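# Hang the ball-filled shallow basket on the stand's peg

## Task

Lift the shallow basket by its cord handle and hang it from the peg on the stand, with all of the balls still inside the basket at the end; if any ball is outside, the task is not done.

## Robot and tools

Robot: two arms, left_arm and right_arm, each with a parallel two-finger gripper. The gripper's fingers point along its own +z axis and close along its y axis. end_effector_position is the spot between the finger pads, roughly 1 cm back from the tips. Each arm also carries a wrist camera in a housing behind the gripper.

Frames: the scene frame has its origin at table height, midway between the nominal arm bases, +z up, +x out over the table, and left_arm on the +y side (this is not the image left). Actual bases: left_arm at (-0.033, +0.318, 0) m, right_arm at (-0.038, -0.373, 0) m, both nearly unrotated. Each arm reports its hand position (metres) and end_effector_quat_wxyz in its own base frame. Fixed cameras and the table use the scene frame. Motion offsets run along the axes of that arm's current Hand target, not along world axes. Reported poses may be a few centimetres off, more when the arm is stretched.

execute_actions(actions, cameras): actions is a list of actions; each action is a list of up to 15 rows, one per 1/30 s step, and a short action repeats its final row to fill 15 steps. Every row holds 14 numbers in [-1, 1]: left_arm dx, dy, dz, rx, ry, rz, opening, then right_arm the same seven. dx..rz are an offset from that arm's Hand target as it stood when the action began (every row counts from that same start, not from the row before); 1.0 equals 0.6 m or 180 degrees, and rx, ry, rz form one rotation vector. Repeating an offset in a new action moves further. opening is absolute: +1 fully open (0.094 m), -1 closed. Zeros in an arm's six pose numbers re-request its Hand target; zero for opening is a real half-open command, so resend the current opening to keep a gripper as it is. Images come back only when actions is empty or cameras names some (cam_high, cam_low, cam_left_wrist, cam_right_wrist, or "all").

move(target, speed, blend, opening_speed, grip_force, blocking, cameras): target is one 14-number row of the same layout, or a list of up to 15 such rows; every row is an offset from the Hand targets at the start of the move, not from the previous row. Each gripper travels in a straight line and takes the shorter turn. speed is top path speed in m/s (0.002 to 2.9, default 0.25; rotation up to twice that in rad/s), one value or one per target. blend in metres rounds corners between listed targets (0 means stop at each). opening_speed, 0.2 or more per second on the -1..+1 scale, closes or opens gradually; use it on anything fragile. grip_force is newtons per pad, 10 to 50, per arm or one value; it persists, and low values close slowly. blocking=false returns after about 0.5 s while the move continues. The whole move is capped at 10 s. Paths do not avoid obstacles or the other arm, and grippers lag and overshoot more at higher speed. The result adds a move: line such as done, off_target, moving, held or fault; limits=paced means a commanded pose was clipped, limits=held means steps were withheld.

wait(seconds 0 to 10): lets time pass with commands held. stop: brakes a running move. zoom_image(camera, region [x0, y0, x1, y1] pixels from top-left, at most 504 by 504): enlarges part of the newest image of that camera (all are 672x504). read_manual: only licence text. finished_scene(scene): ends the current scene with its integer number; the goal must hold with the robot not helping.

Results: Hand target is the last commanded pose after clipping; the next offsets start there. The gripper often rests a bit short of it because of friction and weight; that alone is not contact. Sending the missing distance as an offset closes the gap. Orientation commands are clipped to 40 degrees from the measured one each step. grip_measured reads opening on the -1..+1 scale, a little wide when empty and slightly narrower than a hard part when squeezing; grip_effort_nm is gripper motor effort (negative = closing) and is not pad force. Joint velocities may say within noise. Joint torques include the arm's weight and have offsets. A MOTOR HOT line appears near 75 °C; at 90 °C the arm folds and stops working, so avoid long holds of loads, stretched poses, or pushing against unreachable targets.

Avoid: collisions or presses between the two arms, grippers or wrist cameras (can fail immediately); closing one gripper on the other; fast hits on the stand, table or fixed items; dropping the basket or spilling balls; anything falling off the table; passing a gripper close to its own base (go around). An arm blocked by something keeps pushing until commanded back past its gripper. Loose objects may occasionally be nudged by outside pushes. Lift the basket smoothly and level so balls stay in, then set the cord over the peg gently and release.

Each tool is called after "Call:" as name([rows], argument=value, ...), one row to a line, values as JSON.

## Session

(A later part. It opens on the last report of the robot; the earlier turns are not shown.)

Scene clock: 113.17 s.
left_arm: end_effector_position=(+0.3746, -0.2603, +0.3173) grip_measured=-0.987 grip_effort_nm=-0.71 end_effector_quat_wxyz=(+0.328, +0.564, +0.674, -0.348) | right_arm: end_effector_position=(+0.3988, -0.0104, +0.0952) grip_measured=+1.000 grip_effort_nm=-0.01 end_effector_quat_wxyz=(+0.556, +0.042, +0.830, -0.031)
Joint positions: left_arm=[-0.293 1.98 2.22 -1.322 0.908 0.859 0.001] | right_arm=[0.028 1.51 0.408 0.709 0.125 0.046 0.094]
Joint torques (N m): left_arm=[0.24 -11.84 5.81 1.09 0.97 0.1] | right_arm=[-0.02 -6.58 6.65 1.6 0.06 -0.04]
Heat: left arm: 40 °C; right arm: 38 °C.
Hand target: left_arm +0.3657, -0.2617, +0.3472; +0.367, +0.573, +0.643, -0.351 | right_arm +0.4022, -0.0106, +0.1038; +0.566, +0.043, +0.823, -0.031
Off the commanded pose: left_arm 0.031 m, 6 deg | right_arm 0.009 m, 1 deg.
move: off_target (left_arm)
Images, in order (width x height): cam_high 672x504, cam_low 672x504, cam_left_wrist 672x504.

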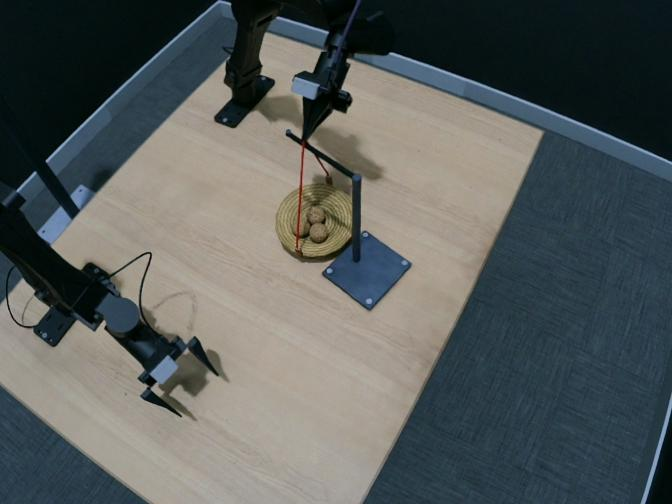

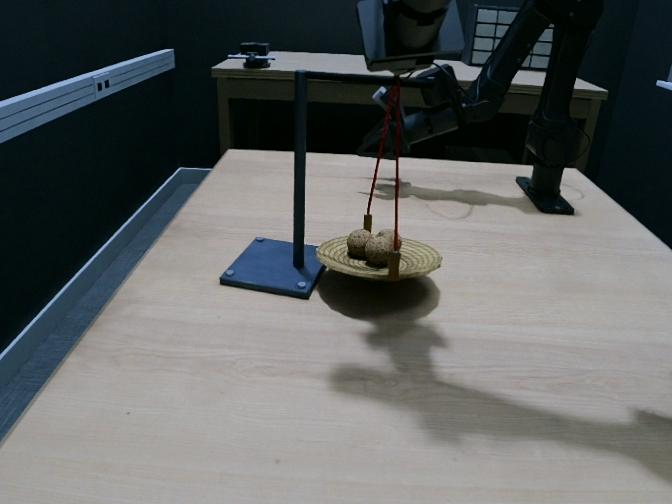

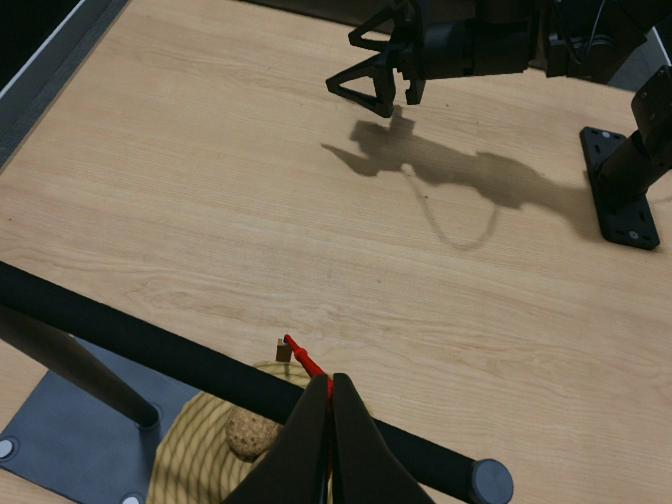

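Call:
move(target=[0.0145,0,0.0085,0,0,0,-1,0,0,0,0,0,0,1], speed=0.02, cameras=["cam_high","cam_low","cam_left_wrist"])

Call:
zoom_image(camera="cam_high", region=[240, 60, 380, 200])

Call:
zoom_image(camera="cam_low", region=[350, 10, 490, 130])

Call:
zoom_image(camera="cam_left_wrist", region=[200, 300, 480, 504])

Scene clock: 117.77 s.
left_arm: end_effector_position=(+0.3735, -0.2599, +0.3146) grip_measured=-0.987 grip_effort_nm=-0.71 end_effector_quat_wxyz=(+0.338, +0.567, +0.667, -0.346) | right_arm: end_effector_position=(+0.3988, -0.0104, +0.0952) grip_measured=+1.000 grip_effort_nm=-0.01 end_effector_quat_wxyz=(+0.556, +0.042, +0.830, -0.031)
Joint positions: left_arm=[-0.291 1.942 2.14 -1.257 0.915 0.862 0.001] | right_arm=[0.028 1.51 0.408 0.709 0.125 0.046 0.094]
Joint torques (N m): left_arm=[-0.02 -10.85 5.53 1.07 0.9 0.03] | right_arm=[0.2 -6.5 6.95 1.66 0.03 -0.03]
Heat: left arm: 40 °C; right arm: 38 °C.
Hand target: left_arm +0.3654, -0.2619, +0.3371; +0.367, +0.573, +0.643, -0.351 | right_arm +0.4022, -0.0106, +0.1038; +0.566, +0.043, +0.823, -0.031
Off the commanded pose: left_arm 0.024 m, 4 deg | right_arm 0.009 m, 1 deg.
move: off_target (left_arm)
Images, in order (width x height): cam_high 672x504, cam_low 672x504, cam_left_wrist 672x504.

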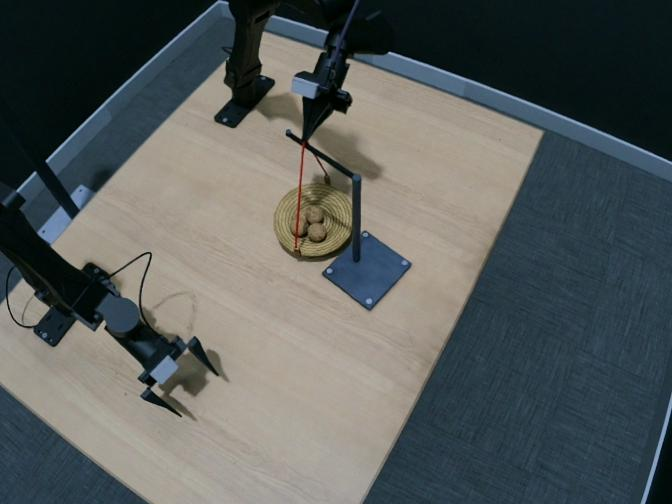

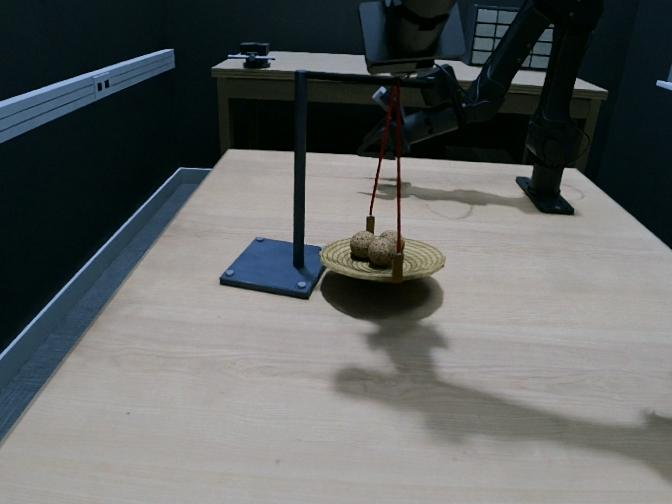

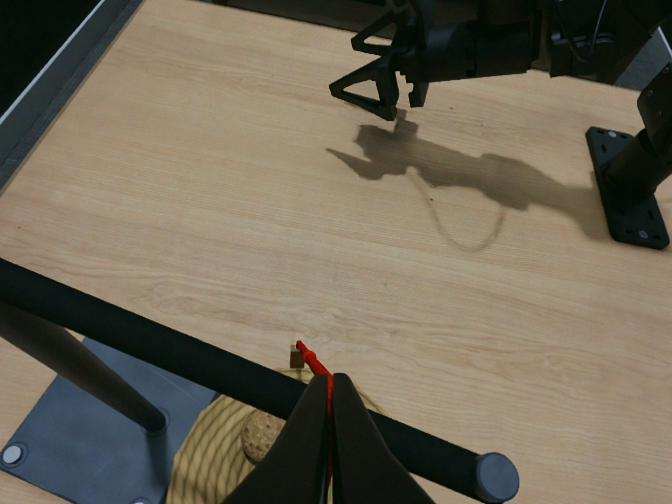

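Scaled by 3.600.

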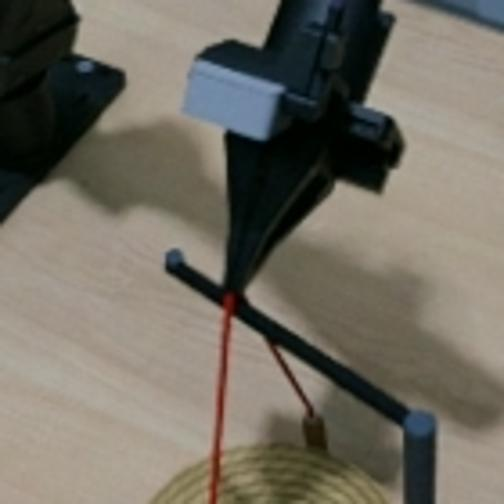

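Scaled by 3.600.

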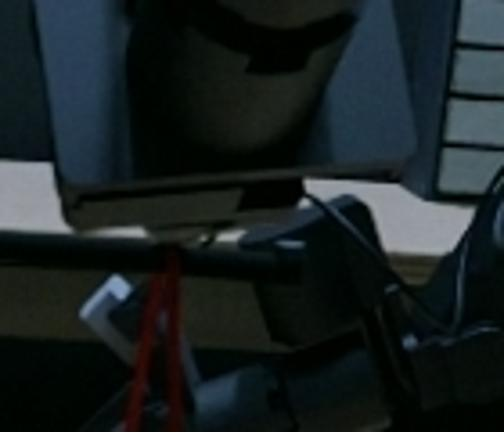

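Scaled by 1.800.

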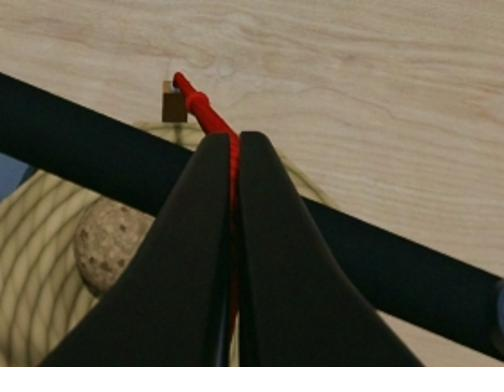

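Call:
move(target=[0,0,0,0,0,0,-0.3,0,0,0,0,0,0,1], opening_speed=0.25, cameras=["cam_high","cam_low","cam_left_wrist"])

Call:
zoom_image(camera="cam_high", region=[240, 60, 380, 200])

Call:
zoom_image(camera="cam_left_wrist", region=[200, 300, 480, 504])

Scene clock: 126.50 s.
left_arm: end_effector_position=(+0.3744, -0.2611, +0.3166) grip_measured=-0.301 grip_effort_nm=0.08 end_effector_quat_wxyz=(+0.343, +0.568, +0.662, -0.347) | right_arm: end_effector_position=(+0.3988, -0.0104, +0.0952) grip_measured=+1.000 grip_effort_nm=-0.01 end_effector_quat_wxyz=(+0.556, +0.042, +0.830, -0.031)
Joint positions: left_arm=[-0.291 1.942 2.14 -1.246 0.923 0.862 0.033] | right_arm=[0.028 1.51 0.408 0.709 0.125 0.046 0.094]
Joint torques (N m): left_arm=[-0.03 -10.91 5.39 1.01 0.8 0.01] | right_arm=[0.17 -6.6 6.94 1.58 -0.01 0.01]
Heat: left arm: 40 °C; right arm: 38 °C.
Hand target: left_arm +0.3655, -0.2619, +0.3371; +0.367, +0.573, +0.643, -0.351 | right_arm +0.4022, -0.0106, +0.1038; +0.566, +0.043, +0.823, -0.031
Off the commanded pose: left_arm 0.022 m, 4 deg | right_arm 0.009 m, 1 deg.
move: off_target (left_arm)
Images, in order (width x height): cam_high 672x504, cam_low 672x504, cam_left_wrist 672x504.

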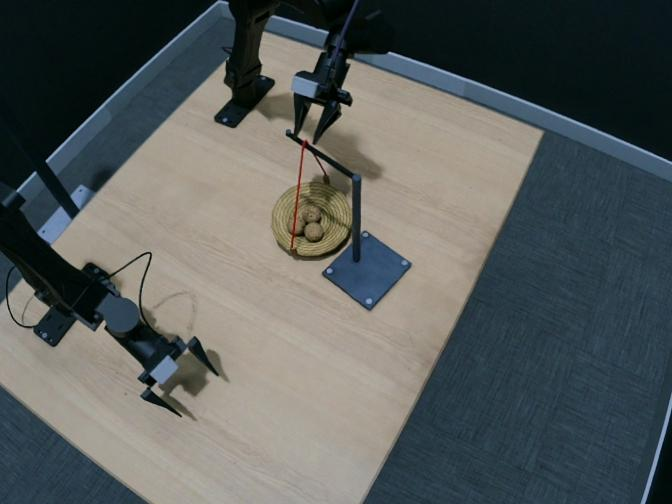

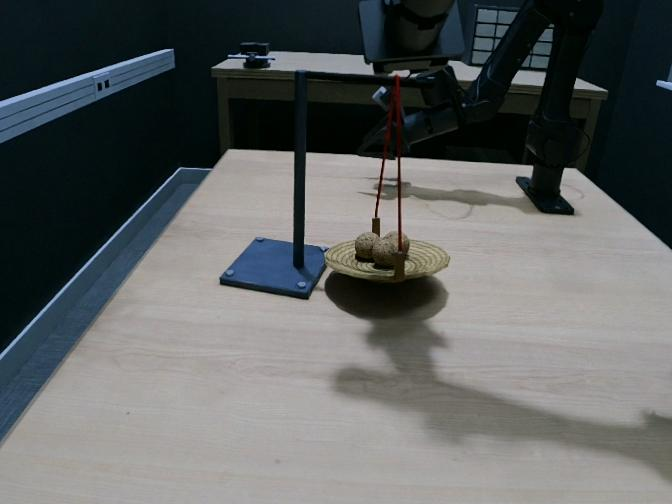

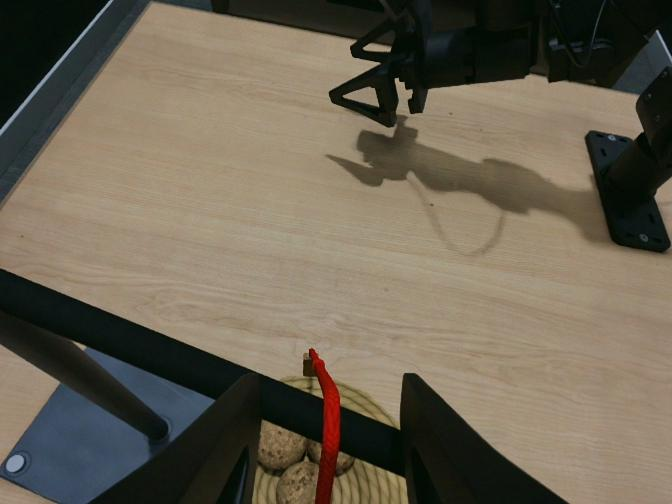

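Scaled by 3.600.

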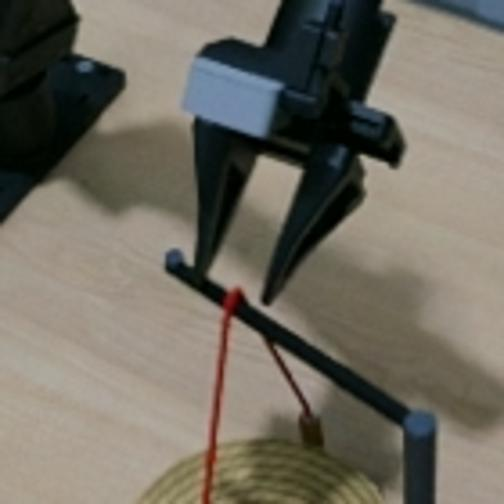

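Scaled by 1.800.

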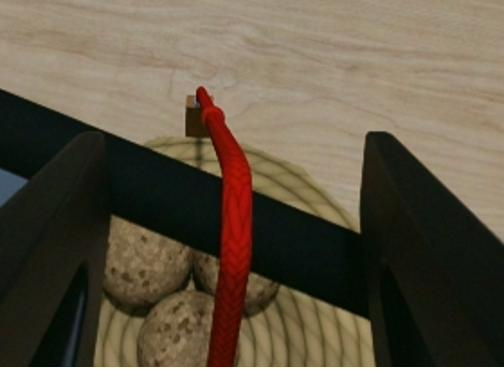

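Call:
move(target=[0,0,-0.17,0,0,0,-0.3,0,0,0,0,0,0,1], speed=0.06)

Call:
wait(seconds=1, cameras=["all"])

Scene clock: 132.13 s.
left_arm: end_effector_position=(+0.3717, -0.1720, +0.3707) grip_measured=-0.301 grip_effort_nm=0.08 end_effector_quat_wxyz=(+0.399, +0.541, +0.663, -0.330) | right_arm: end_effector_position=(+0.3988, -0.0104, +0.0952) grip_measured=+1.000 grip_effort_nm=-0.01 end_effector_quat_wxyz=(+0.556, +0.042, +0.830, -0.031)
Joint positions: left_arm=[-0.048 1.921 2.326 -1.546 1.034 1.074 0.033] | right_arm=[0.028 1.51 0.408 0.709 0.125 0.046 0.094]
Joint torques (N m): left_arm=[0.21 -9.7 4.71 0.56 0.89 0.12] | right_arm=[-0.02 -6.69 6.9 1.58 0.08 -0.03]
Heat: left arm: 40 °C; right arm: 38 °C.
Hand target: left_arm +0.3583, -0.1730, +0.3865; +0.367, +0.573, +0.643, -0.351 | right_arm +0.4022, -0.0106, +0.1038; +0.566, +0.043, +0.823, -0.031
Off the commanded pose: left_arm 0.021 m, 6 deg | right_arm 0.009 m, 1 deg.
joint sent to its limit (left arm) — joint 4 (wrist pitch), lower limit. The joint targets are off in orientation, not in position.
move: off_target (left_arm)

Scene clock: 133.13 s.
left_arm: end_effector_position=(+0.3717, -0.1720, +0.3708) grip_measured=-0.301 grip_effort_nm=0.08 end_effector_quat_wxyz=(+0.399, +0.541, +0.663, -0.330) | right_arm: end_effector_position=(+0.3988, -0.0104, +0.0952) grip_measured=+1.000 grip_effort_nm=-0.01 end_effector_quat_wxyz=(+0.556, +0.042, +0.830, -0.031)
Joint positions: left_arm=[-0.048 1.921 2.326 -1.546 1.034 1.074 0.033] | right_arm=[0.028 1.51 0.408 0.709 0.125 0.046 0.094]
Joint torques (N m): left_arm=[0.21 -9.7 4.7 0.56 0.89 0.11] | right_arm=[0.29 -6.48 6.71 1.63 0.05 -0.03]
Heat: left arm: 40 °C; right arm: 38 °C.
Hand target: left_arm +0.3583, -0.1730, +0.3865; +0.367, +0.573, +0.643, -0.351 | right_arm +0.4022, -0.0106, +0.1038; +0.566, +0.043, +0.823, -0.031
Tool commands: left_gripper/opening=-0.3 right_gripper/opening=+1.0
Off the commanded pose: left_arm 0.021 m, 6 deg | right_arm 0.009 m, 1 deg.
wait: 1.00 s; at rest by 0.17 s

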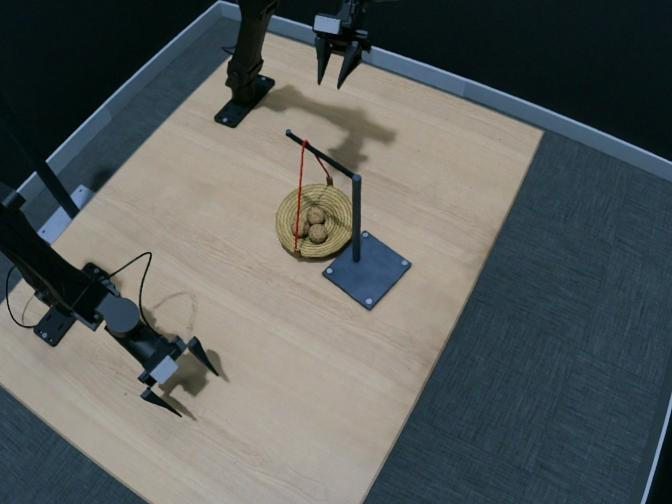

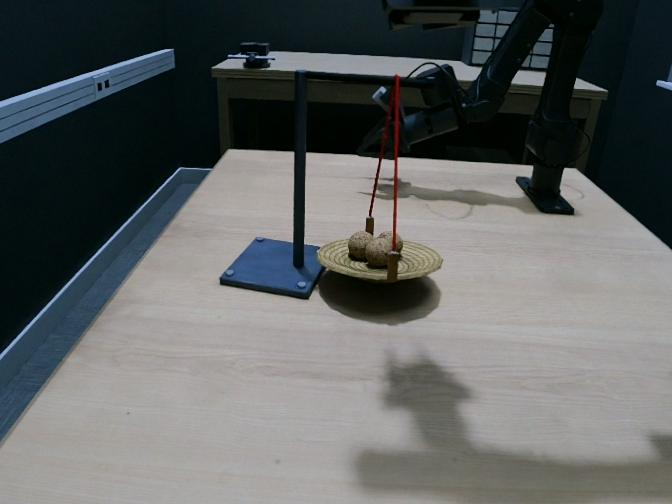

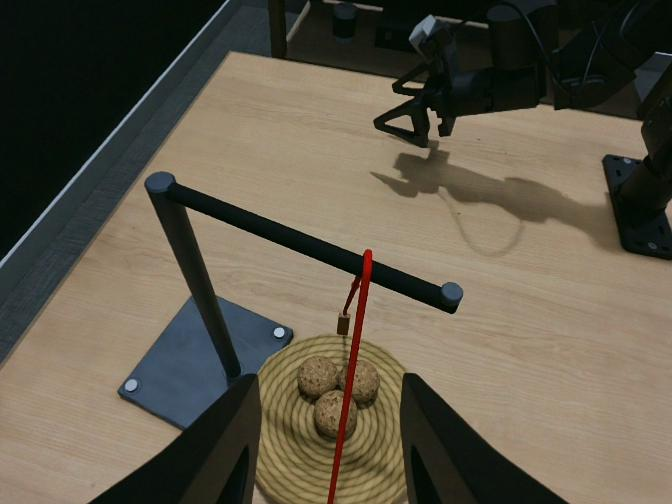

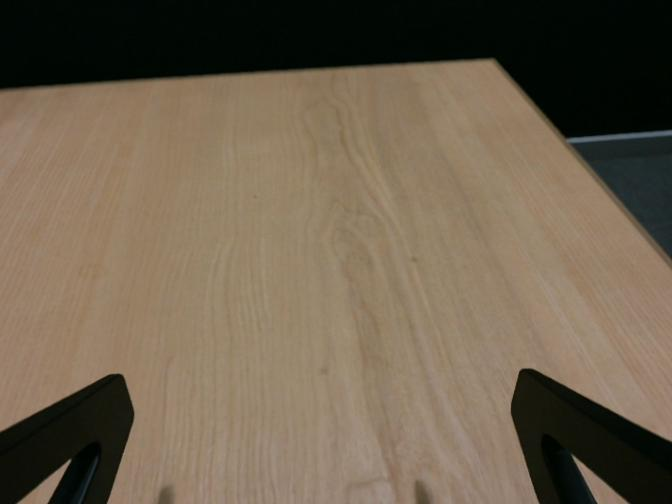

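Call:
finished_scene(scene=2)

The scene is finished: the task was done.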